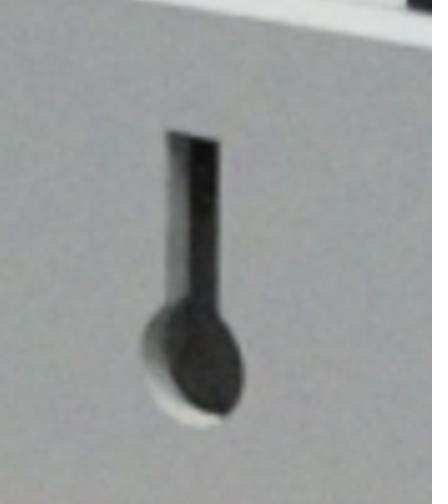

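Request:
move(
  target=[
    [0,0,0,0,0,0,1, 0,0,0.0833,-0.0060,-0.0160,0,-0.4],
    [0,0,0,0,0,0,1, -0.0430,-0.0713,0.0833,-0.0120,-0.0330,-0.0070,-0.4],
    [0,0,0,0,0,0,1, -0.0392,-0.0737,-0.2333,-0.0181,-0.0492,-0.0139,-0.4],
  ],
  speed=0.12,
  blend=[0.01,0.02,0],
)

Scene clock: 970.03 s.
left_arm: end_effector_position=(+0.3591, +0.1388, +0.4500) grip_measured=+1.000 grip_effort_nm=0.00 end_effector_quat_wxyz=(+0.478, +0.520, +0.510, -0.491) | right_arm: end_effector_position=(+0.3402, -0.0928, +0.2891) grip_measured=-0.046 grip_effort_nm=-1.03 end_effector_quat_wxyz=(+0.213, +0.178, +0.684, +0.675)
Joint positions: left_arm=[-0.074 1.951 2.312 -1.142 1.484 0.775 0.094] | right_arm=[-0.033 1.145 0.516 0.634 -1.065 1.524 0.045]
Joint torques (N m): left_arm=[0.2 -7.54 7.13 1.18 0.65 0.01] | right_arm=[-0.17 -3.18 6.17 2.44 -0.13 -0.02]
Heat: left arm: 48 °C; right arm: 45 °C.
Hand target: left_arm +0.3590, +0.1394, +0.4535; +0.481, +0.521, +0.502, -0.495 | right_arm +0.3379, -0.0922, +0.2997; +0.234, +0.148, +0.677, +0.682
Off the commanded pose: left_arm 0.004 m, 1 deg | right_arm 0.011 m, 4 deg.
move: off_target (right_arm)

Request:
move(
  target=[0,0,0,0,0,0,1, 0.0367,0.0333,-0.0450,0.0076,0.0121,-0.0078,-0.4],
  speed=0.06,
)

Scene clock: 972.67 s.
left_arm: end_effector_position=(+0.3591, +0.1388, +0.4500) grip_measured=+1.000 grip_effort_nm=0.00 end_effector_quat_wxyz=(+0.478, +0.520, +0.510, -0.491) | right_arm: end_effector_position=(+0.3614, -0.0756, +0.2604) grip_measured=-0.046 grip_effort_nm=-1.03 end_effector_quat_wxyz=(+0.208, +0.201, +0.679, +0.674)
Joint positions: left_arm=[-0.074 1.951 2.312 -1.142 1.484 0.775 0.094] | right_arm=[0.056 1.298 0.488 0.803 -0.948 1.555 0.045]
Joint torques (N m): left_arm=[0.2 -7.54 7.13 1.18 0.65 0] | right_arm=[0.8 -4.1 6.08 2.52 -0.08 0.01]
Heat: left arm: 48 °C; right arm: 45 °C.
Hand target: left_arm +0.3590, +0.1394, +0.4535; +0.481, +0.521, +0.502, -0.495 | right_arm +0.3599, -0.0723, +0.2727; +0.228, +0.173, +0.671, +0.684
Off the commanded pose: left_arm 0.004 m, 1 deg | right_arm 0.013 m, 4 deg.
move: off_target (right_arm)

Request:
move(
  target=[0,0,0,0,0,0,1, 0.0082,0.0003,0.0228,0.0004,-0.0111,0,-0.4],
  speed=0.04,
)

Scene clock: 974.53 s.
left_arm: end_effector_position=(+0.3591, +0.1388, +0.4500) grip_measured=+1.000 grip_effort_nm=0.00 end_effector_quat_wxyz=(+0.478, +0.520, +0.510, -0.491) | right_arm: end_effector_position=(+0.3614, -0.0756, +0.2608) grip_measured=-0.046 grip_effort_nm=-1.03 end_effector_quat_wxyz=(+0.208, +0.201, +0.679, +0.675)
Joint positions: left_arm=[-0.074 1.951 2.312 -1.142 1.484 0.775 0.094] | right_arm=[0.056 1.298 0.488 0.805 -0.948 1.555 0.045]
Joint torques (N m): left_arm=[0.18 -7.54 7.13 1.18 0.65 0.01] | right_arm=[0.84 -4 9.14 2.49 -0.15 -0.01]
Heat: left arm: 48 °C; right arm: 45 °C.
Hand target: left_arm +0.3590, +0.1394, +0.4535; +0.481, +0.521, +0.502, -0.495 | right_arm +0.3648, -0.0721, +0.2863; +0.239, +0.161, +0.667, +0.687
Off the commanded pose: left_arm 0.004 m, 1 deg | right_arm 0.026 m, 6 deg.
move: off_target (right_arm)

Request:
move(
  target=[0,0,0,0,0,0,1, 0.0057,0.0072,0.0053,0.0024,-0.0001,0,-0.4],
  speed=0.03,
)

Scene clock: 976.13 s.
left_arm: end_effector_position=(+0.3591, +0.1388, +0.4500) grip_measured=+1.000 grip_effort_nm=0.00 end_effector_quat_wxyz=(+0.478, +0.520, +0.510, -0.491) | right_arm: end_effector_position=(+0.3630, -0.0723, +0.2580) grip_measured=-0.046 grip_effort_nm=-1.03 end_effector_quat_wxyz=(+0.203, +0.207, +0.679, +0.675)
Joint positions: left_arm=[-0.074 1.951 2.312 -1.142 1.484 0.775 0.094] | right_arm=[0.071 1.311 0.488 0.812 -0.931 1.566 0.045]
Joint torques (N m): left_arm=[0.2 -7.54 7.13 1.18 0.65 0.01] | right_arm=[0.98 -4.23 10.3 2.51 -0.11 -0.04]
Heat: left arm: 48 °C; right arm: 45 °C.
Hand target: left_arm +0.3590, +0.1394, +0.4535; +0.481, +0.521, +0.502, -0.495 | right_arm +0.3683, -0.0678, +0.2895; +0.239, +0.162, +0.664, +0.690
Off the commanded pose: left_arm 0.004 m, 1 deg | right_arm 0.032 m, 7 deg.
move: off_target (right_arm)

Request:
move(
  target=[0,0,0,0,0,0,1, 0.0029,0.0001,0.0081,0.0002,-0.0040,0,-0.4],
  speed=0.02,
)

Scene clock: 978.00 s.
left_arm: end_effector_position=(+0.3591, +0.1388, +0.4500) grip_measured=+1.000 grip_effort_nm=0.00 end_effector_quat_wxyz=(+0.478, +0.520, +0.510, -0.491) | right_arm: end_effector_position=(+0.3656, -0.0723, +0.2650) grip_measured=-0.046 grip_effort_nm=-1.03 end_effector_quat_wxyz=(+0.210, +0.201, +0.676, +0.677)
Joint positions: left_arm=[-0.074 1.951 2.312 -1.142 1.484 0.775 0.094] | right_arm=[0.071 1.311 0.506 0.813 -0.93 1.566 0.045]
Joint torques (N m): left_arm=[0.2 -7.56 7.13 1.18 0.65 0.01] | right_arm=[0.76 -3.92 9.99 2.51 -0.1 -0.01]
Heat: left arm: 48 °C; right arm: 45 °C.
Hand target: left_arm +0.3590, +0.1394, +0.4535; +0.481, +0.521, +0.502, -0.495 | right_arm +0.3700, -0.0677, +0.2944; +0.243, +0.157, +0.662, +0.691
Off the commanded pose: left_arm 0.004 m, 1 deg | right_arm 0.030 m, 7 deg.
move: off_target (right_arm)

Request:
move(
  target=[0,0,0,0,0,0,1, 0.0016,0.0082,-0.0052,0.0006,0.0035,0.0001,-0.4],
  speed=0.02,
)

Scene clock: 980.07 s.
left_arm: end_effector_position=(+0.3591, +0.1388, +0.4500) grip_measured=+1.000 grip_effort_nm=0.00 end_effector_quat_wxyz=(+0.478, +0.520, +0.510, -0.491) | right_arm: end_effector_position=(+0.3671, -0.0679, +0.2607) grip_measured=-0.046 grip_effort_nm=-1.03 end_effector_quat_wxyz=(+0.205, +0.207, +0.677, +0.675)
Joint positions: left_arm=[-0.074 1.951 2.312 -1.142 1.484 0.775 0.094] | right_arm=[0.09 1.324 0.506 0.813 -0.909 1.567 0.045]
Joint torques (N m): left_arm=[0.18 -7.54 7.13 1.18 0.65 0.01] | right_arm=[0.99 -4.53 9.91 2.54 -0.09 -0.01]
Heat: left arm: 48 °C; right arm: 45 °C.
Hand target: left_arm +0.3590, +0.1394, +0.4535; +0.481, +0.521, +0.502, -0.495 | right_arm +0.3710, -0.0628, +0.2913; +0.239, +0.161, +0.663, +0.691
Off the commanded pose: left_arm 0.004 m, 1 deg | right_arm 0.031 m, 7 deg.
move: off_target (right_arm)

Request:
move(
  target=[0,0,0,0,0,0,1, -0.0005,0.0031,0.0016,0.0004,-0.0016,0.0003,-0.4],
  speed=0.02,
)

Scene clock: 981.73 s.
left_arm: end_effector_position=(+0.3591, +0.1388, +0.4500) grip_measured=+1.000 grip_effort_nm=0.00 end_effector_quat_wxyz=(+0.478, +0.520, +0.510, -0.491) | right_arm: end_effector_position=(+0.3670, -0.0667, +0.2608) grip_measured=-0.046 grip_effort_nm=-1.03 end_effector_quat_wxyz=(+0.205, +0.206, +0.677, +0.676)
Joint positions: left_arm=[-0.074 1.951 2.312 -1.142 1.484 0.775 0.094] | right_arm=[0.095 1.324 0.506 0.814 -0.905 1.567 0.045]
Joint torques (N m): left_arm=[0.2 -7.53 7.13 1.18 0.65 0.01] | right_arm=[1.24 -4.46 9.74 2.57 -0.08 -0.03]
Heat: left arm: 48 °C; right arm: 45 °C.
Hand target: left_arm +0.3590, +0.1394, +0.4535; +0.481, +0.521, +0.502, -0.495 | right_arm +0.3707, -0.0610, +0.2922; +0.240, +0.159, +0.662, +0.692
Off the commanded pose: left_arm 0.004 m, 1 deg | right_arm 0.032 m, 7 deg.
move: off_target (right_arm)

Request:
move(
  target=[0,0,0,0,0,0,1, 0.0046,0.0089,0.0028,0.0002,-0.0032,0,-0.4],
  speed=0.012,
)

Scene clock: 985.47 s.
left_arm: end_effector_position=(+0.3591, +0.1388, +0.4500) grip_measured=+1.000 grip_effort_nm=0.00 end_effector_quat_wxyz=(+0.478, +0.520, +0.510, -0.491) | right_arm: end_effector_position=(+0.3683, -0.0651, +0.2608) grip_measured=-0.046 grip_effort_nm=-1.03 end_effector_quat_wxyz=(+0.206, +0.206, +0.677, +0.676)
Joint positions: left_arm=[-0.074 1.951 2.312 -1.142 1.484 0.775 0.094] | right_arm=[0.102 1.332 0.508 0.822 -0.897 1.57 0.045]
Joint torques (N m): left_arm=[0.2 -7.54 7.13 1.18 0.65 0.01] | right_arm=[2.41 -4.11 10.54 2.63 0.02 -0.09]
Heat: left arm: 48 °C; right arm: 45 °C.
Hand target: left_arm +0.3590, +0.1394, +0.4535; +0.481, +0.521, +0.502, -0.495 | right_arm +0.3734, -0.0556, +0.2940; +0.244, +0.156, +0.661, +0.693
Off the commanded pose: left_arm 0.004 m, 1 deg | right_arm 0.035 m, 8 deg.
move: off_target (right_arm)

Request:
move(
  target=[0,0,0,0,0,0,1, -0.0003,0.0,0.0083,0.0006,-0.0095,0,-0.4],
  speed=0.02,
)

Scene clock: 987.20 s.
left_arm: end_effector_position=(+0.3591, +0.1388, +0.4500) grip_measured=+1.000 grip_effort_nm=0.00 end_effector_quat_wxyz=(+0.478, +0.520, +0.510, -0.491) | right_arm: end_effector_position=(+0.3683, -0.0651, +0.2611) grip_measured=-0.046 grip_effort_nm=-1.03 end_effector_quat_wxyz=(+0.207, +0.206, +0.676, +0.676)
Joint positions: left_arm=[-0.074 1.951 2.312 -1.142 1.484 0.775 0.094] | right_arm=[0.102 1.332 0.508 0.824 -0.897 1.57 0.045]
Joint torques (N m): left_arm=[0.2 -7.53 7.13 1.18 0.65 0.01] | right_arm=[2.54 -4.23 10.41 2.86 0 -0.1]
Heat: left arm: 48 °C; right arm: 45 °C.
Hand target: left_arm +0.3590, +0.1394, +0.4535; +0.481, +0.521, +0.502, -0.495 | right_arm +0.3732, -0.0556, +0.2990; +0.253, +0.146, +0.656, +0.696
Off the commanded pose: left_arm 0.004 m, 1 deg | right_arm 0.039 m, 9 deg.
move: off_target (right_arm)

Request:
move(
  target=[0,0,0,0,0,0,1, -0.0003,0.0,0.0083,0.0006,-0.0095,0,-0.4],
  speed=0.015,
)

Scene clock: 989.00 s.
left_arm: end_effector_position=(+0.3591, +0.1388, +0.4500) grip_measured=+1.000 grip_effort_nm=0.00 end_effector_quat_wxyz=(+0.478, +0.520, +0.510, -0.491) | right_arm: end_effector_position=(+0.3683, -0.0651, +0.2616) grip_measured=-0.046 grip_effort_nm=-1.03 end_effector_quat_wxyz=(+0.207, +0.205, +0.676, +0.677)
Joint positions: left_arm=[-0.074 1.951 2.312 -1.142 1.484 0.775 0.094] | right_arm=[0.102 1.332 0.508 0.826 -0.897 1.57 0.045]
Joint torques (N m): left_arm=[0.21 -7.54 7.13 1.18 0.66 0.01] | right_arm=[2.18 -4.38 10.52 3.03 -0.02 -0.14]
Heat: left arm: 48 °C; right arm: 46 °C.
Hand target: left_arm +0.3590, +0.1394, +0.4535; +0.481, +0.521, +0.502, -0.495 | right_arm +0.3730, -0.0556, +0.3040; +0.263, +0.135, +0.652, +0.698
Off the commanded pose: left_arm 0.004 m, 1 deg | right_arm 0.044 m, 11 deg.
move: off_target (right_arm)

Request:
move(
  target=[0,0,0,0,0,0,1, 0.0015,0.0031,0.0020,0.0001,-0.0020,0,-0.4],
  speed=0.015,
)

Scene clock: 990.50 s.
left_arm: end_effector_position=(+0.3591, +0.1388, +0.4500) grip_measured=+1.000 grip_effort_nm=0.00 end_effector_quat_wxyz=(+0.478, +0.520, +0.510, -0.491) | right_arm: end_effector_position=(+0.3685, -0.0651, +0.2615) grip_measured=-0.046 grip_effort_nm=-1.03 end_effector_quat_wxyz=(+0.208, +0.205, +0.676, +0.677)
Joint positions: left_arm=[-0.074 1.951 2.312 -1.142 1.484 0.775 0.094] | right_arm=[0.102 1.333 0.508 0.829 -0.897 1.57 0.045]
Joint torques (N m): left_arm=[0.2 -7.53 7.13 1.18 0.65 0.01] | right_arm=[2.93 -4.27 10.65 3.02 0.08 -0.19]
Heat: left arm: 48 °C; right arm: 46 °C.
Hand target: left_arm +0.3590, +0.1394, +0.4535; +0.481, +0.521, +0.502, -0.495 | right_arm +0.3740, -0.0537, +0.3051; +0.265, +0.133, +0.651, +0.699
Off the commanded pose: left_arm 0.004 m, 1 deg | right_arm 0.045 m, 11 deg.
move: off_target (right_arm)

Request:
move(
  target=[0,0,0,0,0,0,1, 0.0012,-0.0160,-0.0010,-0.0020,0.0000,0.0000,-0.4],
  speed=0.03,
)

Scene clock: 992.53 s.
left_arm: end_effector_position=(+0.3591, +0.1388, +0.4500) grip_measured=+1.000 grip_effort_nm=0.00 end_effector_quat_wxyz=(+0.478, +0.520, +0.510, -0.491) | right_arm: end_effector_position=(+0.3683, -0.0654, +0.2613) grip_measured=-0.046 grip_effort_nm=-1.03 end_effector_quat_wxyz=(+0.207, +0.200, +0.676, +0.678)
Joint positions: left_arm=[-0.074 1.951 2.312 -1.142 1.484 0.775 0.094] | right_arm=[0.097 1.341 0.508 0.841 -0.909 1.568 0.045]
Joint torques (N m): left_arm=[0.18 -7.53 7.12 1.18 0.65 0.01] | right_arm=[0.27 -4.83 11.02 2.89 -0.15 -0.19]
Heat: left arm: 48 °C; right arm: 47 °C.
Hand target: left_arm +0.3590, +0.1394, +0.4535; +0.481, +0.521, +0.502, -0.495 | right_arm +0.3747, -0.0634, +0.3045; +0.266, +0.133, +0.653, +0.697
Off the commanded pose: left_arm 0.004 m, 1 deg | right_arm 0.044 m, 11 deg.
move: off_target (right_arm)

Request:
move(
  target=[0,0,0,0,0,0,1, -0.0112,0.0088,-0.0007,0.0007,0.0022,0.0097,-0.4],
  speed=0.02,
)

Scene clock: 995.47 s.
left_arm: end_effector_position=(+0.3591, +0.1388, +0.4500) grip_measured=+1.000 grip_effort_nm=0.00 end_effector_quat_wxyz=(+0.478, +0.520, +0.510, -0.491) | right_arm: end_effector_position=(+0.3681, -0.0653, +0.2613) grip_measured=-0.046 grip_effort_nm=-1.03 end_effector_quat_wxyz=(+0.208, +0.199, +0.677, +0.678)
Joint positions: left_arm=[-0.074 1.951 2.312 -1.142 1.484 0.775 0.094] | right_arm=[0.097 1.341 0.508 0.841 -0.91 1.567 0.045]
Joint torques (N m): left_arm=[0.21 -7.53 7.12 1.18 0.65 0.01] | right_arm=[0.87 -5.15 10.22 2.91 -0.27 -0.1]
Heat: left arm: 48 °C; right arm: 48 °C.
Hand target: left_arm +0.3590, +0.1394, +0.4535; +0.481, +0.521, +0.502, -0.495 | right_arm +0.3680, -0.0581, +0.3040; +0.252, +0.125, +0.655, +0.701
Off the commanded pose: left_arm 0.004 m, 1 deg | right_arm 0.043 m, 11 deg.
move: off_target (right_arm)

Request:
move(
  target=[0,0,0,0,0,0,1, -0.0028,0.0037,-0.0002,0.0037,0.0058,0.0038,-0.4],
  speed=0.02,
)

Scene clock: 997.00 s.
left_arm: end_effector_position=(+0.3591, +0.1388, +0.4500) grip_measured=+1.000 grip_effort_nm=0.00 end_effector_quat_wxyz=(+0.478, +0.520, +0.510, -0.491) | right_arm: end_effector_position=(+0.3681, -0.0652, +0.2614) grip_measured=-0.046 grip_effort_nm=-1.03 end_effector_quat_wxyz=(+0.205, +0.201, +0.676, +0.679)
Joint positions: left_arm=[-0.074 1.951 2.312 -1.142 1.484 0.775 0.094] | right_arm=[0.097 1.341 0.508 0.842 -0.911 1.574 0.045]
Joint torques (N m): left_arm=[0.2 -7.54 7.13 1.18 0.65 0.01] | right_arm=[1.33 -4.97 10.3 2.98 -0.36 0.08]
Heat: left arm: 48 °C; right arm: 48 °C.
Hand target: left_arm +0.3590, +0.1394, +0.4535; +0.481, +0.521, +0.502, -0.495 | right_arm +0.3663, -0.0559, +0.3039; +0.242, +0.129, +0.654, +0.705
Off the commanded pose: left_arm 0.004 m, 1 deg | right_arm 0.044 m, 10 deg.
move: off_target (right_arm)

Request:
move(
  target=[
    [0,0,0,0,0,0,1, -0.0080,0.0057,0.0139,0.0025,-0.0132,0.0060,-0.4],
    [0,0,0,0,0,0,1, -0.0024,0.0062,-0.0149,-0.0005,0.0186,0.0060,-0.4],
    [0,0,0,0,0,0,1, -0.0080,0.0057,0.0139,0.0025,-0.0132,0.0060,-0.4],
    [0,0,0,0,0,0,1, -0.0048,0.0060,-0.0005,0.0010,0.0027,0.0060,-0.4],
  ],
  speed=0.04,
  blend=[0.003,0.003,0.003,0],
)

Scene clock: 1002.67 s.
left_arm: end_effector_position=(+0.3591, +0.1388, +0.4500) grip_measured=+1.000 grip_effort_nm=0.00 end_effector_quat_wxyz=(+0.478, +0.520, +0.510, -0.491) | right_arm: end_effector_position=(+0.3679, -0.0649, +0.2619) grip_measured=-0.046 grip_effort_nm=-1.03 end_effector_quat_wxyz=(+0.205, +0.200, +0.675, +0.680)
Joint positions: left_arm=[-0.074 1.951 2.312 -1.142 1.484 0.775 0.094] | right_arm=[0.098 1.343 0.508 0.849 -0.913 1.577 0.045]
Joint torques (N m): left_arm=[0.21 -7.54 7.13 1.18 0.65 0.01] | right_arm=[2.14 -4.96 10.37 2.95 -0.45 0.16]
Heat: left arm: 48 °C; right arm: 49 °C.
Hand target: left_arm +0.3590, +0.1394, +0.4535; +0.481, +0.521, +0.502, -0.495 | right_arm +0.3634, -0.0522, +0.3037; +0.232, +0.126, +0.655, +0.708
Off the commanded pose: left_arm 0.004 m, 1 deg | right_arm 0.044 m, 10 deg.
move: off_target (right_arm)

Request:
move(
  target=[
    [0,0,0,0,0,0,1, -0.0132,0.0046,0.0275,0.0017,-0.0318,0.0075,-0.4],
    [0,0,0,0,0,0,1, -0.0020,0.0056,-0.0301,-0.0041,0.0316,0.0075,-0.4],
    [0,0,0,0,0,0,1, -0.0062,0.0052,-0.0010,-0.0012,-0.0001,0.0075,-0.4],
  ],
  speed=0.04,
  blend=[0.003,0.003,0],
)

Scene clock: 1010.73 s.
left_arm: end_effector_position=(+0.3591, +0.1388, +0.4500) grip_measured=+1.000 grip_effort_nm=0.00 end_effector_quat_wxyz=(+0.478, +0.520, +0.510, -0.491) | right_arm: end_effector_position=(+0.3678, -0.0647, +0.2614) grip_measured=-0.046 grip_effort_nm=-1.03 end_effector_quat_wxyz=(+0.203, +0.200, +0.676, +0.680)
Joint positions: left_arm=[-0.074 1.951 2.312 -1.142 1.484 0.775 0.094] | right_arm=[0.098 1.343 0.509 0.845 -0.915 1.577 0.045]
Joint torques (N m): left_arm=[0.21 -7.54 7.13 1.19 0.65 0.01] | right_arm=[2.24 -5.05 10.39 2.91 -0.64 0.11]
Heat: left arm: 48 °C; right arm: 50 °C.
Hand target: left_arm +0.3590, +0.1394, +0.4535; +0.481, +0.521, +0.502, -0.495 | right_arm +0.3597, -0.0491, +0.3031; +0.224, +0.118, +0.658, +0.709
Off the commanded pose: left_arm 0.004 m, 1 deg | right_arm 0.045 m, 10 deg.
move: off_target (right_arm)

Request:
move(
  target=[0,0,0,0,0,0,1, 0.0050,-0.0033,-0.0440,-0.0110,0.0380,-0.0030,-0.4],
  speed=0.03,
)

Scene clock: 1015.17 s.
left_arm: end_effector_position=(+0.3591, +0.1388, +0.4500) grip_measured=+1.000 grip_effort_nm=0.00 end_effector_quat_wxyz=(+0.478, +0.520, +0.510, -0.491) | right_arm: end_effector_position=(+0.3679, -0.0647, +0.2604) grip_measured=-0.046 grip_effort_nm=-1.03 end_effector_quat_wxyz=(+0.200, +0.199, +0.679, +0.677)
Joint positions: left_arm=[-0.074 1.951 2.312 -1.142 1.484 0.775 0.094] | right_arm=[0.094 1.343 0.517 0.823 -0.925 1.566 0.045]
Joint torques (N m): left_arm=[0.2 -7.54 7.13 1.18 0.65 0.01] | right_arm=[2.19 -4.33 9.76 1.81 -0.49 -0.04]
Heat: left arm: 48 °C; right arm: 50 °C.
Hand target: left_arm +0.3590, +0.1394, +0.4535; +0.481, +0.521, +0.502, -0.495 | right_arm +0.3627, -0.0511, +0.2767; +0.190, +0.159, +0.682, +0.688
Off the commanded pose: left_arm 0.004 m, 1 deg | right_arm 0.022 m, 5 deg.
move: off_target (right_arm)

Request:
move(
  target=[0,0,0,0,0,0,1, -0.0015,-0.0020,-0.0220,-0.0020,0.0160,-0.0030,-0.4],
  speed=0.02,
)

Scene clock: 1017.27 s.
left_arm: end_effector_position=(+0.3591, +0.1388, +0.4500) grip_measured=+1.000 grip_effort_nm=0.00 end_effector_quat_wxyz=(+0.478, +0.520, +0.510, -0.491) | right_arm: end_effector_position=(+0.3679, -0.0648, +0.2600) grip_measured=-0.046 grip_effort_nm=-1.03 end_effector_quat_wxyz=(+0.199, +0.200, +0.680, +0.677)
Joint positions: left_arm=[-0.074 1.951 2.312 -1.142 1.484 0.775 0.094] | right_arm=[0.094 1.343 0.517 0.82 -0.925 1.566 0.045]
Joint torques (N m): left_arm=[0.18 -7.54 7.13 1.18 0.65 0.01] | right_arm=[2.04 -4.04 8.28 1.55 -0.4 -0.07]
Heat: left arm: 48 °C; right arm: 49 °C.
Hand target: left_arm +0.3590, +0.1394, +0.4535; +0.481, +0.521, +0.502, -0.495 | right_arm +0.3618, -0.0523, +0.2635; +0.176, +0.179, +0.688, +0.681
Off the commanded pose: left_arm 0.004 m, 1 deg | right_arm 0.014 m, 4 deg.
move: off_target (right_arm)

Request:
move(
  target=[0,0,0,0,0,0,1, 0.0010,0.0001,-0.0120,-0.0012,0.0127,0,-0.4],
  speed=0.015,
)

Scene clock: 1019.60 s.
left_arm: end_effector_position=(+0.3591, +0.1388, +0.4500) grip_measured=+1.000 grip_effort_nm=0.00 end_effector_quat_wxyz=(+0.478, +0.520, +0.510, -0.491) | right_arm: end_effector_position=(+0.3679, -0.0641, +0.2561) grip_measured=-0.046 grip_effort_nm=-1.03 end_effector_quat_wxyz=(+0.191, +0.207, +0.683, +0.674)
Joint positions: left_arm=[-0.074 1.951 2.312 -1.142 1.484 0.775 0.094] | right_arm=[0.096 1.344 0.518 0.798 -0.924 1.566 0.045]
Joint torques (N m): left_arm=[0.21 -7.53 7.13 1.18 0.66 0.01] | right_arm=[2.06 -3.81 8.29 1.38 -0.45 -0.01]
Heat: left arm: 48 °C; right arm: 49 °C.
Hand target: left_arm +0.3590, +0.1394, +0.4535; +0.481, +0.521, +0.502, -0.495 | right_arm +0.3624, -0.0522, +0.2562; +0.163, +0.192, +0.692, +0.676
Off the commanded pose: left_arm 0.004 m, 1 deg | right_arm 0.013 m, 4 deg.
move: off_target (right_arm)

Request:
move(
  target=[0,0,0,0,0,0,1, -0.0302,-0.0130,0.0232,0.0022,-0.0254,0,-0.4],
  speed=0.04,
)

Scene clock: 1027.47 s.
left_arm: end_effector_position=(+0.3591, +0.1388, +0.4500) grip_measured=+1.000 grip_effort_nm=0.00 end_effector_quat_wxyz=(+0.478, +0.520, +0.510, -0.491) | right_arm: end_effector_position=(+0.3527, -0.0621, +0.2515) grip_measured=-0.046 grip_effort_nm=-1.03 end_effector_quat_wxyz=(+0.172, +0.205, +0.688, +0.674)
Joint positions: left_arm=[-0.074 1.951 2.312 -1.142 1.484 0.775 0.094] | right_arm=[0.095 1.297 0.485 0.757 -0.957 1.566 0.045]
Joint torques (N m): left_arm=[0.2 -7.53 7.13 1.18 0.65 0.01] | right_arm=[-0.13 -7.3 6.31 2.22 -0.33 -0.07]
Heat: left arm: 48 °C; right arm: 48 °C.
Hand target: left_arm +0.3590, +0.1394, +0.4535; +0.481, +0.521, +0.502, -0.495 | right_arm +0.3443, -0.0601, +0.2701; +0.190, +0.166, +0.683, +0.686
Off the commanded pose: left_arm 0.004 m, 1 deg | right_arm 0.021 m, 5 deg.
move: off_target (right_arm)

Request:
move(
  target=[0,0,0,0,0,0,1, 0.0398,-0.0147,0.0288,0.0024,-0.0260,-0.0255,-0.4],
  speed=0.04,
)

Scene clock: 1032.03 s.
left_arm: end_effector_position=(+0.3591, +0.1388, +0.4500) grip_measured=+1.000 grip_effort_nm=0.00 end_effector_quat_wxyz=(+0.478, +0.520, +0.510, -0.491) | right_arm: end_effector_position=(+0.3617, -0.0693, +0.2567) grip_measured=-0.046 grip_effort_nm=-1.03 end_effector_quat_wxyz=(+0.202, +0.210, +0.680, +0.673)
Joint positions: left_arm=[-0.074 1.951 2.312 -1.142 1.484 0.775 0.094] | right_arm=[0.086 1.302 0.485 0.796 -0.914 1.563 0.045]
Joint torques (N m): left_arm=[0.2 -7.53 7.15 1.19 0.65 0.01] | right_arm=[-0.32 -4.07 9.73 2.58 -0.11 -0.13]
Heat: left arm: 48 °C; right arm: 48 °C.
Hand target: left_arm +0.3590, +0.1394, +0.4535; +0.481, +0.521, +0.502, -0.495 | right_arm +0.3682, -0.0689, +0.2874; +0.244, +0.166, +0.665, +0.686
Off the commanded pose: left_arm 0.004 m, 1 deg | right_arm 0.031 m, 7 deg.
move: off_target (right_arm)

Request:
move(
  target=[0,0,0,0,0,0,1, 0.0113,-0.0005,0.0060,0.0004,-0.0051,-0.0025,-0.4],
  speed=0.02,
)

Scene clock: 1034.07 s.
left_arm: end_effector_position=(+0.3591, +0.1388, +0.4500) grip_measured=+1.000 grip_effort_nm=0.00 end_effector_quat_wxyz=(+0.478, +0.520, +0.510, -0.491) | right_arm: end_effector_position=(+0.3685, -0.0698, +0.2597) grip_measured=-0.046 grip_effort_nm=-1.03 end_effector_quat_wxyz=(+0.210, +0.208, +0.677, +0.674)
Joint positions: left_arm=[-0.074 1.951 2.312 -1.142 1.484 0.775 0.094] | right_arm=[0.086 1.327 0.504 0.815 -0.905 1.561 0.045]
Joint torques (N m): left_arm=[0.18 -7.53 7.13 1.18 0.65 0.01] | right_arm=[-0.2 -4.27 9.94 2.57 -0.07 -0.1]
Heat: left arm: 48 °C; right arm: 48 °C.
Hand target: left_arm +0.3590, +0.1394, +0.4535; +0.481, +0.521, +0.502, -0.495 | right_arm +0.3750, -0.0692, +0.2909; +0.252, +0.163, +0.662, +0.687
Off the commanded pose: left_arm 0.004 m, 1 deg | right_arm 0.032 m, 7 deg.
move: off_target (right_arm)

Request:
move(
  target=[0,0,0,0,0,0,1, -0.0062,0.0145,0.0013,0.0018,0.0008,0.0067,-0.4],
  speed=0.02,
)

Scene clock: 1036.03 s.
left_arm: end_effector_position=(+0.3591, +0.1388, +0.4500) grip_measured=+1.000 grip_effort_nm=0.00 end_effector_quat_wxyz=(+0.478, +0.520, +0.510, -0.491) | right_arm: end_effector_position=(+0.3674, -0.0664, +0.2607) grip_measured=-0.046 grip_effort_nm=-1.03 end_effector_quat_wxyz=(+0.209, +0.204, +0.677, +0.675)
Joint positions: left_arm=[-0.074 1.951 2.312 -1.142 1.484 0.775 0.094] | right_arm=[0.097 1.327 0.504 0.821 -0.901 1.561 0.045]
Joint torques (N m): left_arm=[0.2 -7.53 7.13 1.18 0.65 0.01] | right_arm=[1.25 -4.36 9.95 2.56 -0.13 0.01]
Heat: left arm: 48 °C; right arm: 48 °C.
Hand target: left_arm +0.3590, +0.1394, +0.4535; +0.481, +0.521, +0.502, -0.495 | right_arm +0.3712, -0.0604, +0.2917; +0.243, +0.158, +0.662, +0.691
Off the commanded pose: left_arm 0.004 m, 1 deg | right_arm 0.032 m, 7 deg.
move: off_target (right_arm)

Request:
move(
  target=[0,0,0,0,0,0,1, -0.0007,0.0032,0.0001,0.0021,0.0032,0.0006,-0.4],
  speed=0.015,
)

Scene clock: 1037.47 s.
left_arm: end_effector_position=(+0.3591, +0.1388, +0.4500) grip_measured=+1.000 grip_effort_nm=0.00 end_effector_quat_wxyz=(+0.478, +0.520, +0.510, -0.491) | right_arm: end_effector_position=(+0.3672, -0.0656, +0.2607) grip_measured=-0.046 grip_effort_nm=-1.03 end_effector_quat_wxyz=(+0.208, +0.205, +0.677, +0.676)
Joint positions: left_arm=[-0.074 1.951 2.312 -1.142 1.484 0.775 0.094] | right_arm=[0.1 1.327 0.504 0.821 -0.898 1.566 0.045]
Joint torques (N m): left_arm=[0.2 -7.53 7.13 1.18 0.65 0.01] | right_arm=[1.7 -4.36 9.73 2.57 -0.04 0.09]
Heat: left arm: 48 °C; right arm: 48 °C.
Hand target: left_arm +0.3590, +0.1394, +0.4535; +0.481, +0.521, +0.502, -0.495 | right_arm +0.3708, -0.0585, +0.2918; +0.239, +0.161, +0.661, +0.693
Off the commanded pose: left_arm 0.004 m, 1 deg | right_arm 0.032 m, 7 deg.
move: off_target (right_arm)

Request:
move(
  target=[0,0,0,0,0,0,1, 0.0030,0.0060,0.0010,0.0006,0.0003,0,-0.4],
  speed=0.012,
)

Scene clock: 1038.87 s.
left_arm: end_effector_position=(+0.3591, +0.1388, +0.4500) grip_measured=+1.000 grip_effort_nm=0.00 end_effector_quat_wxyz=(+0.478, +0.520, +0.510, -0.491) | right_arm: end_effector_position=(+0.3680, -0.0647, +0.2589) grip_measured=-0.046 grip_effort_nm=-1.03 end_effector_quat_wxyz=(+0.203, +0.210, +0.677, +0.676)
Joint positions: left_arm=[-0.074 1.951 2.312 -1.142 1.484 0.775 0.094] | right_arm=[0.105 1.333 0.504 0.822 -0.892 1.575 0.045]
Joint torques (N m): left_arm=[0.2 -7.54 7.12 1.18 0.65 0.01] | right_arm=[2.41 -4.64 10.36 2.61 -0.01 0]
Heat: left arm: 48 °C; right arm: 48 °C.
Hand target: left_arm +0.3590, +0.1394, +0.4535; +0.481, +0.521, +0.502, -0.495 | right_arm +0.3725, -0.0549, +0.2924; +0.238, +0.162, +0.660, +0.694
Off the commanded pose: left_arm 0.004 m, 1 deg | right_arm 0.035 m, 7 deg.
move: off_target (right_arm)

Request:
move(
  target=[0,0,0,0,0,0,1, -0.0095,-0.0176,-0.0032,-0.0020,-0.0025,0.0042,-0.4],
  speed=0.03,
)

Scene clock: 1044.67 s.
left_arm: end_effector_position=(+0.3591, +0.1388, +0.4500) grip_measured=+1.000 grip_effort_nm=0.00 end_effector_quat_wxyz=(+0.478, +0.520, +0.510, -0.491) | right_arm: end_effector_position=(+0.3672, -0.0679, +0.2607) grip_measured=-0.046 grip_effort_nm=-1.03 end_effector_quat_wxyz=(+0.204, +0.205, +0.676, +0.678)
Joint positions: left_arm=[-0.074 1.951 2.312 -1.142 1.484 0.775 0.094] | right_arm=[0.088 1.333 0.504 0.832 -0.917 1.575 0.045]
Joint torques (N m): left_arm=[0.2 -7.54 7.13 1.18 0.65 0.01] | right_arm=[0.05 -5.19 8.87 2.5 -0.32 -0.04]
Heat: left arm: 48 °C; right arm: 47 °C.
Hand target: left_arm +0.3590, +0.1394, +0.4535; +0.481, +0.521, +0.502, -0.495 | right_arm +0.3669, -0.0655, +0.2905; +0.237, +0.154, +0.663, +0.694
Off the commanded pose: left_arm 0.004 m, 1 deg | right_arm 0.030 m, 7 deg.
move: off_target (right_arm)

Request:
move(
  target=[0,0,0,0,0,0,1, 0.0045,0.0059,0.0025,0.0019,-0.0011,-0.0069,-0.4],
  speed=0.02,
)

Scene clock: 1046.67 s.
left_arm: end_effector_position=(+0.3591, +0.1388, +0.4500) grip_measured=+1.000 grip_effort_nm=0.00 end_effector_quat_wxyz=(+0.478, +0.520, +0.510, -0.491) | right_arm: end_effector_position=(+0.3682, -0.0672, +0.2615) grip_measured=-0.046 grip_effort_nm=-1.03 end_effector_quat_wxyz=(+0.208, +0.206, +0.675, +0.678)
Joint positions: left_arm=[-0.074 1.951 2.312 -1.142 1.484 0.775 0.094] | right_arm=[0.094 1.333 0.504 0.836 -0.903 1.575 0.045]
Joint torques (N m): left_arm=[0.2 -7.54 7.13 1.18 0.65 0.01] | right_arm=[1.44 -5.19 8.84 2.57 0.04 -0.02]
Heat: left arm: 48 °C; right arm: 47 °C.
Hand target: left_arm +0.3590, +0.1394, +0.4535; +0.481, +0.521, +0.502, -0.495 | right_arm +0.3696, -0.0620, +0.2920; +0.245, +0.161, +0.658, +0.693
Off the commanded pose: left_arm 0.004 m, 1 deg | right_arm 0.031 m, 7 deg.
move: off_target (right_arm)

Request:
move(
  target=[0,0,0,0,0,0,1, -0.0117,0.0073,-0.0016,-0.0018,-0.0002,0.0145,-0.4],
  speed=0.02,
)

Scene clock: 1048.80 s.
left_arm: end_effector_position=(+0.3591, +0.1388, +0.4500) grip_measured=+1.000 grip_effort_nm=0.00 end_effector_quat_wxyz=(+0.478, +0.520, +0.510, -0.491) | right_arm: end_effector_position=(+0.3668, -0.0657, +0.2616) grip_measured=-0.046 grip_effort_nm=-1.03 end_effector_quat_wxyz=(+0.205, +0.202, +0.676, +0.679)
Joint positions: left_arm=[-0.074 1.951 2.312 -1.142 1.484 0.775 0.094] | right_arm=[0.096 1.333 0.504 0.837 -0.91 1.575 0.045]
Joint torques (N m): left_arm=[0.2 -7.56 7.13 1.18 0.65 0.01] | right_arm=[1.35 -5.14 8.62 2.55 -0.3 -0.01]
Heat: left arm: 48 °C; right arm: 47 °C.
Hand target: left_arm +0.3590, +0.1394, +0.4535; +0.481, +0.521, +0.502, -0.495 | right_arm +0.3626, -0.0576, +0.2910; +0.230, +0.145, +0.664, +0.697
Off the commanded pose: left_arm 0.004 m, 1 deg | right_arm 0.031 m, 8 deg.
move: off_target (right_arm)

Request:
move(
  target=[0,0,0,0,0,0,1, 0.0076,-0.0048,0.0009,0.0011,0.0001,-0.0095,-0.4],
  speed=0.02,
)

Scene clock: 1050.60 s.
left_arm: end_effector_position=(+0.3591, +0.1388, +0.4500) grip_measured=+1.000 grip_effort_nm=0.00 end_effector_quat_wxyz=(+0.478, +0.520, +0.510, -0.491) | right_arm: end_effector_position=(+0.3669, -0.0658, +0.2616) grip_measured=-0.046 grip_effort_nm=-1.03 end_effector_quat_wxyz=(+0.205, +0.203, +0.676, +0.679)
Joint positions: left_arm=[-0.074 1.951 2.312 -1.142 1.484 0.775 0.094] | right_arm=[0.096 1.333 0.504 0.837 -0.909 1.575 0.045]
Joint torques (N m): left_arm=[0.18 -7.56 7.13 1.18 0.65 0.01] | right_arm=[0.96 -5.3 8.94 2.56 -0.08 0]
Heat: left arm: 48 °C; right arm: 47 °C.
Hand target: left_arm +0.3590, +0.1394, +0.4535; +0.481, +0.521, +0.502, -0.495 | right_arm +0.3671, -0.0605, +0.2916; +0.240, +0.155, +0.660, +0.694
Off the commanded pose: left_arm 0.004 m, 1 deg | right_arm 0.030 m, 7 deg.
move: off_target (right_arm)

Request:
move(
  target=[0,0,0,0,0,0,1, 0.0025,0.0059,0.0010,0.0014,0.0001,-0.0040,-0.4],
  speed=0.015,
)

Scene clock: 1052.30 s.
left_arm: end_effector_position=(+0.3591, +0.1388, +0.4500) grip_measured=+1.000 grip_effort_nm=0.00 end_effector_quat_wxyz=(+0.478, +0.520, +0.510, -0.491) | right_arm: end_effector_position=(+0.3676, -0.0655, +0.2617) grip_measured=-0.046 grip_effort_nm=-1.03 end_effector_quat_wxyz=(+0.207, +0.204, +0.675, +0.678)
Joint positions: left_arm=[-0.074 1.951 2.312 -1.142 1.484 0.775 0.094] | right_arm=[0.1 1.333 0.504 0.837 -0.901 1.575 0.045]
Joint torques (N m): left_arm=[0.2 -7.53 7.15 1.18 0.65 0.01] | right_arm=[2.47 -5.37 8.66 2.63 0.2 0.01]
Heat: left arm: 48 °C; right arm: 47 °C.
Hand target: left_arm +0.3590, +0.1394, +0.4535; +0.481, +0.521, +0.502, -0.495 | right_arm +0.3686, -0.0570, +0.2922; +0.244, +0.160, +0.658, +0.694
Off the commanded pose: left_arm 0.004 m, 1 deg | right_arm 0.032 m, 7 deg.
move: off_target (right_arm)

Request:
move(
  target=[0,0,0,0,0,0,1, 0.0022,0.0002,-0.0172,-0.0018,0.0190,0,-0.4],
  speed=0.03,
)

Scene clock: 1054.43 s.
left_arm: end_effector_position=(+0.3591, +0.1388, +0.4500) grip_measured=+1.000 grip_effort_nm=0.00 end_effector_quat_wxyz=(+0.478, +0.520, +0.510, -0.491) | right_arm: end_effector_position=(+0.3676, -0.0655, +0.2614) grip_measured=-0.046 grip_effort_nm=-1.03 end_effector_quat_wxyz=(+0.207, +0.205, +0.675, +0.678)
Joint positions: left_arm=[-0.074 1.951 2.312 -1.142 1.484 0.775 0.094] | right_arm=[0.1 1.333 0.504 0.836 -0.901 1.575 0.045]
Joint torques (N m): left_arm=[0.18 -7.54 7.13 1.18 0.65 0.01] | right_arm=[2.7 -4.93 9.02 2.05 0.2 0.03]
Heat: left arm: 48 °C; right arm: 47 °C.
Hand target: left_arm +0.3590, +0.1394, +0.4535; +0.481, +0.521, +0.502, -0.495 | right_arm +0.3700, -0.0568, +0.2819; +0.225, +0.180, +0.667, +0.687
Off the commanded pose: left_arm 0.004 m, 1 deg | right_arm 0.022 m, 4 deg.
move: off_target (right_arm)

Request:
move(
  target=[0,0,0,0,0,0,1, 0.0011,0.0001,-0.0086,-0.0016,0.0084,0,-0.4],
  speed=0.015,
)

Scene clock: 1055.97 s.
left_arm: end_effector_position=(+0.3591, +0.1388, +0.4500) grip_measured=+1.000 grip_effort_nm=0.00 end_effector_quat_wxyz=(+0.478, +0.520, +0.510, -0.491) | right_arm: end_effector_position=(+0.3678, -0.0648, +0.2575) grip_measured=-0.046 grip_effort_nm=-1.03 end_effector_quat_wxyz=(+0.197, +0.216, +0.677, +0.676)
Joint positions: left_arm=[-0.074 1.951 2.312 -1.142 1.484 0.775 0.094] | right_arm=[0.104 1.333 0.504 0.814 -0.895 1.586 0.045]
Joint torques (N m): left_arm=[0.2 -7.53 7.13 1.18 0.65 0.01] | right_arm=[2.21 -4.81 9.47 1.96 0.08 -0.1]
Heat: left arm: 48 °C; right arm: 47 °C.
Hand target: left_arm +0.3590, +0.1394, +0.4535; +0.481, +0.521, +0.502, -0.495 | right_arm +0.3705, -0.0567, +0.2767; +0.216, +0.188, +0.671, +0.683
Off the commanded pose: left_arm 0.004 m, 1 deg | right_arm 0.021 m, 4 deg.
move: off_target (right_arm)

Request:
move(
  target=[0,0,0,0,0,0,1, 0.0105,-0.0208,-0.0008,-0.0060,-0.0081,-0.0119,-0.4],
  speed=0.03,
)

Scene clock: 1059.93 s.
left_arm: end_effector_position=(+0.3591, +0.1388, +0.4500) grip_measured=+1.000 grip_effort_nm=0.00 end_effector_quat_wxyz=(+0.478, +0.520, +0.510, -0.491) | right_arm: end_effector_position=(+0.3691, -0.0669, +0.2538) grip_measured=-0.046 grip_effort_nm=-1.03 end_effector_quat_wxyz=(+0.200, +0.219, +0.680, +0.670)
Joint positions: left_arm=[-0.074 1.951 2.312 -1.142 1.484 0.775 0.094] | right_arm=[0.099 1.333 0.504 0.794 -0.891 1.567 0.045]
Joint torques (N m): left_arm=[0.18 -7.53 7.15 1.18 0.65 0.01] | right_arm=[-0.44 -5.12 9.14 2.12 0.08 -0.29]
Heat: left arm: 48 °C; right arm: 47 °C.
Hand target: left_arm +0.3590, +0.1394, +0.4535; +0.481, +0.521, +0.502, -0.495 | right_arm +0.3769, -0.0692, +0.2762; +0.239, +0.190, +0.671, +0.675
Off the commanded pose: left_arm 0.004 m, 1 deg | right_arm 0.024 m, 6 deg.
move: off_target (right_arm)

Request:
move(
  target=[0,0,0,0,0,0,1, -0.0006,0,0.0178,0.0020,-0.0198,0,-0.4],
  speed=0.03,
)

Scene clock: 1062.30 s.
left_arm: end_effector_position=(+0.3591, +0.1388, +0.4500) grip_measured=+1.000 grip_effort_nm=0.00 end_effector_quat_wxyz=(+0.478, +0.520, +0.510, -0.491) | right_arm: end_effector_position=(+0.3693, -0.0669, +0.2577) grip_measured=-0.046 grip_effort_nm=-1.03 end_effector_quat_wxyz=(+0.211, +0.208, +0.679, +0.672)
Joint positions: left_arm=[-0.074 1.951 2.312 -1.142 1.484 0.775 0.094] | right_arm=[0.099 1.333 0.504 0.816 -0.891 1.555 0.045]
Joint torques (N m): left_arm=[0.2 -7.54 7.12 1.18 0.65 0.01] | right_arm=[-0.34 -4.6 9.21 2.6 0.07 -0.19]
Heat: left arm: 48 °C; right arm: 47 °C.
Hand target: left_arm +0.3590, +0.1394, +0.4535; +0.481, +0.521, +0.502, -0.495 | right_arm +0.3765, -0.0692, +0.2869; +0.259, +0.170, +0.662, +0.683
Off the commanded pose: left_arm 0.004 m, 1 deg | right_arm 0.030 m, 7 deg.
move: off_target (right_arm)

Request:
move(
  target=[0,0,0,0,0,0,1, 0.0020,0.0002,-0.0170,-0.0020,0.0190,0,-0.4],
  speed=0.03,
)

Scene clock: 1064.57 s.
left_arm: end_effector_position=(+0.3591, +0.1388, +0.4500) grip_measured=+1.000 grip_effort_nm=0.00 end_effector_quat_wxyz=(+0.478, +0.520, +0.510, -0.491) | right_arm: end_effector_position=(+0.3692, -0.0669, +0.2551) grip_measured=-0.046 grip_effort_nm=-1.03 end_effector_quat_wxyz=(+0.204, +0.215, +0.680, +0.671)
Joint positions: left_arm=[-0.074 1.951 2.312 -1.142 1.484 0.775 0.094] | right_arm=[0.099 1.333 0.504 0.801 -0.891 1.561 0.045]
Joint torques (N m): left_arm=[0.2 -7.56 7.13 1.18 0.65 0.01] | right_arm=[-0.34 -4.63 9.55 2.08 0.02 -0.2]
Heat: left arm: 48 °C; right arm: 47 °C.
Hand target: left_arm +0.3590, +0.1394, +0.4535; +0.481, +0.521, +0.502, -0.495 | right_arm +0.3777, -0.0691, +0.2767; +0.240, +0.189, +0.671, +0.675
Off the commanded pose: left_arm 0.004 m, 1 deg | right_arm 0.023 m, 5 deg.
move: off_target (right_arm)

Request:
move(
  target=[0,0,0,0,0,0,1, -0.0012,0,0.0158,0.0018,-0.0175,0,-0.4],
  speed=0.03,
)

Scene clock: 1066.40 s.
left_arm: end_effector_position=(+0.3591, +0.1388, +0.4500) grip_measured=+1.000 grip_effort_nm=0.00 end_effector_quat_wxyz=(+0.478, +0.520, +0.510, -0.491) | right_arm: end_effector_position=(+0.3693, -0.0669, +0.2570) grip_measured=-0.046 grip_effort_nm=-1.03 end_effector_quat_wxyz=(+0.209, +0.210, +0.679, +0.672)
Joint positions: left_arm=[-0.074 1.951 2.312 -1.142 1.484 0.775 0.094] | right_arm=[0.099 1.333 0.504 0.812 -0.891 1.556 0.045]
Joint torques (N m): left_arm=[0.2 -7.53 7.15 1.18 0.65 0.01] | right_arm=[-0.5 -4.82 9.22 2.6 0.05 -0.13]
Heat: left arm: 48 °C; right arm: 47 °C.
Hand target: left_arm +0.3590, +0.1394, +0.4535; +0.481, +0.521, +0.502, -0.495 | right_arm +0.3770, -0.0691, +0.2862; +0.258, +0.171, +0.662, +0.682
Off the commanded pose: left_arm 0.004 m, 1 deg | right_arm 0.030 m, 7 deg.
move: off_target (right_arm)

Request:
move(
  target=[0,0,0,0,0,0,1, -0.0030,0.0107,0.0023,0.0001,-0.0010,0.0057,-0.4],
  speed=0.02,
)

Scene clock: 1068.43 s.
left_arm: end_effector_position=(+0.3591, +0.1388, +0.4500) grip_measured=+1.000 grip_effort_nm=0.00 end_effector_quat_wxyz=(+0.478, +0.520, +0.510, -0.491) | right_arm: end_effector_position=(+0.3692, -0.0659, +0.2574) grip_measured=-0.046 grip_effort_nm=-1.03 end_effector_quat_wxyz=(+0.210, +0.209, +0.679, +0.672)
Joint positions: left_arm=[-0.074 1.951 2.312 -1.142 1.484 0.775 0.094] | right_arm=[0.103 1.333 0.504 0.814 -0.886 1.556 0.045]
Joint torques (N m): left_arm=[0.2 -7.53 7.13 1.18 0.65 0.01] | right_arm=[0.95 -4.66 9.59 2.55 0.04 -0.12]
Heat: left arm: 48 °C; right arm: 47 °C.
Hand target: left_arm +0.3590, +0.1394, +0.4535; +0.481, +0.521, +0.502, -0.495 | right_arm +0.3752, -0.0626, +0.2876; +0.253, +0.164, +0.663, +0.685
Off the commanded pose: left_arm 0.004 m, 1 deg | right_arm 0.031 m, 7 deg.
move: off_target (right_arm)

Request:
move(
  target=[0,0,0,0,0,0,1, 0.0047,0.0069,0.0005,0,0,0,-0.4],
  speed=0.012,
)

Scene clock: 1069.93 s.
left_arm: end_effector_position=(+0.3591, +0.1388, +0.4500) grip_measured=+1.000 grip_effort_nm=0.00 end_effector_quat_wxyz=(+0.478, +0.520, +0.510, -0.491) | right_arm: end_effector_position=(+0.3712, -0.0632, +0.2576) grip_measured=-0.046 grip_effort_nm=-1.03 end_effector_quat_wxyz=(+0.211, +0.209, +0.679, +0.672)
Joint positions: left_arm=[-0.074 1.951 2.312 -1.142 1.484 0.775 0.094] | right_arm=[0.114 1.343 0.511 0.818 -0.874 1.555 0.045]
Joint torques (N m): left_arm=[0.21 -7.54 7.13 1.18 0.65 0.01] | right_arm=[1.22 -4.1 9.95 2.49 0.03 -0.14]
Heat: left arm: 48 °C; right arm: 47 °C.
Hand target: left_arm +0.3590, +0.1394, +0.4535; +0.481, +0.521, +0.502, -0.495 | right_arm +0.3780, -0.0585, +0.2880; +0.253, +0.164, +0.663, +0.685
Off the commanded pose: left_arm 0.004 m, 1 deg | right_arm 0.031 m, 7 deg.
move: off_target (right_arm)


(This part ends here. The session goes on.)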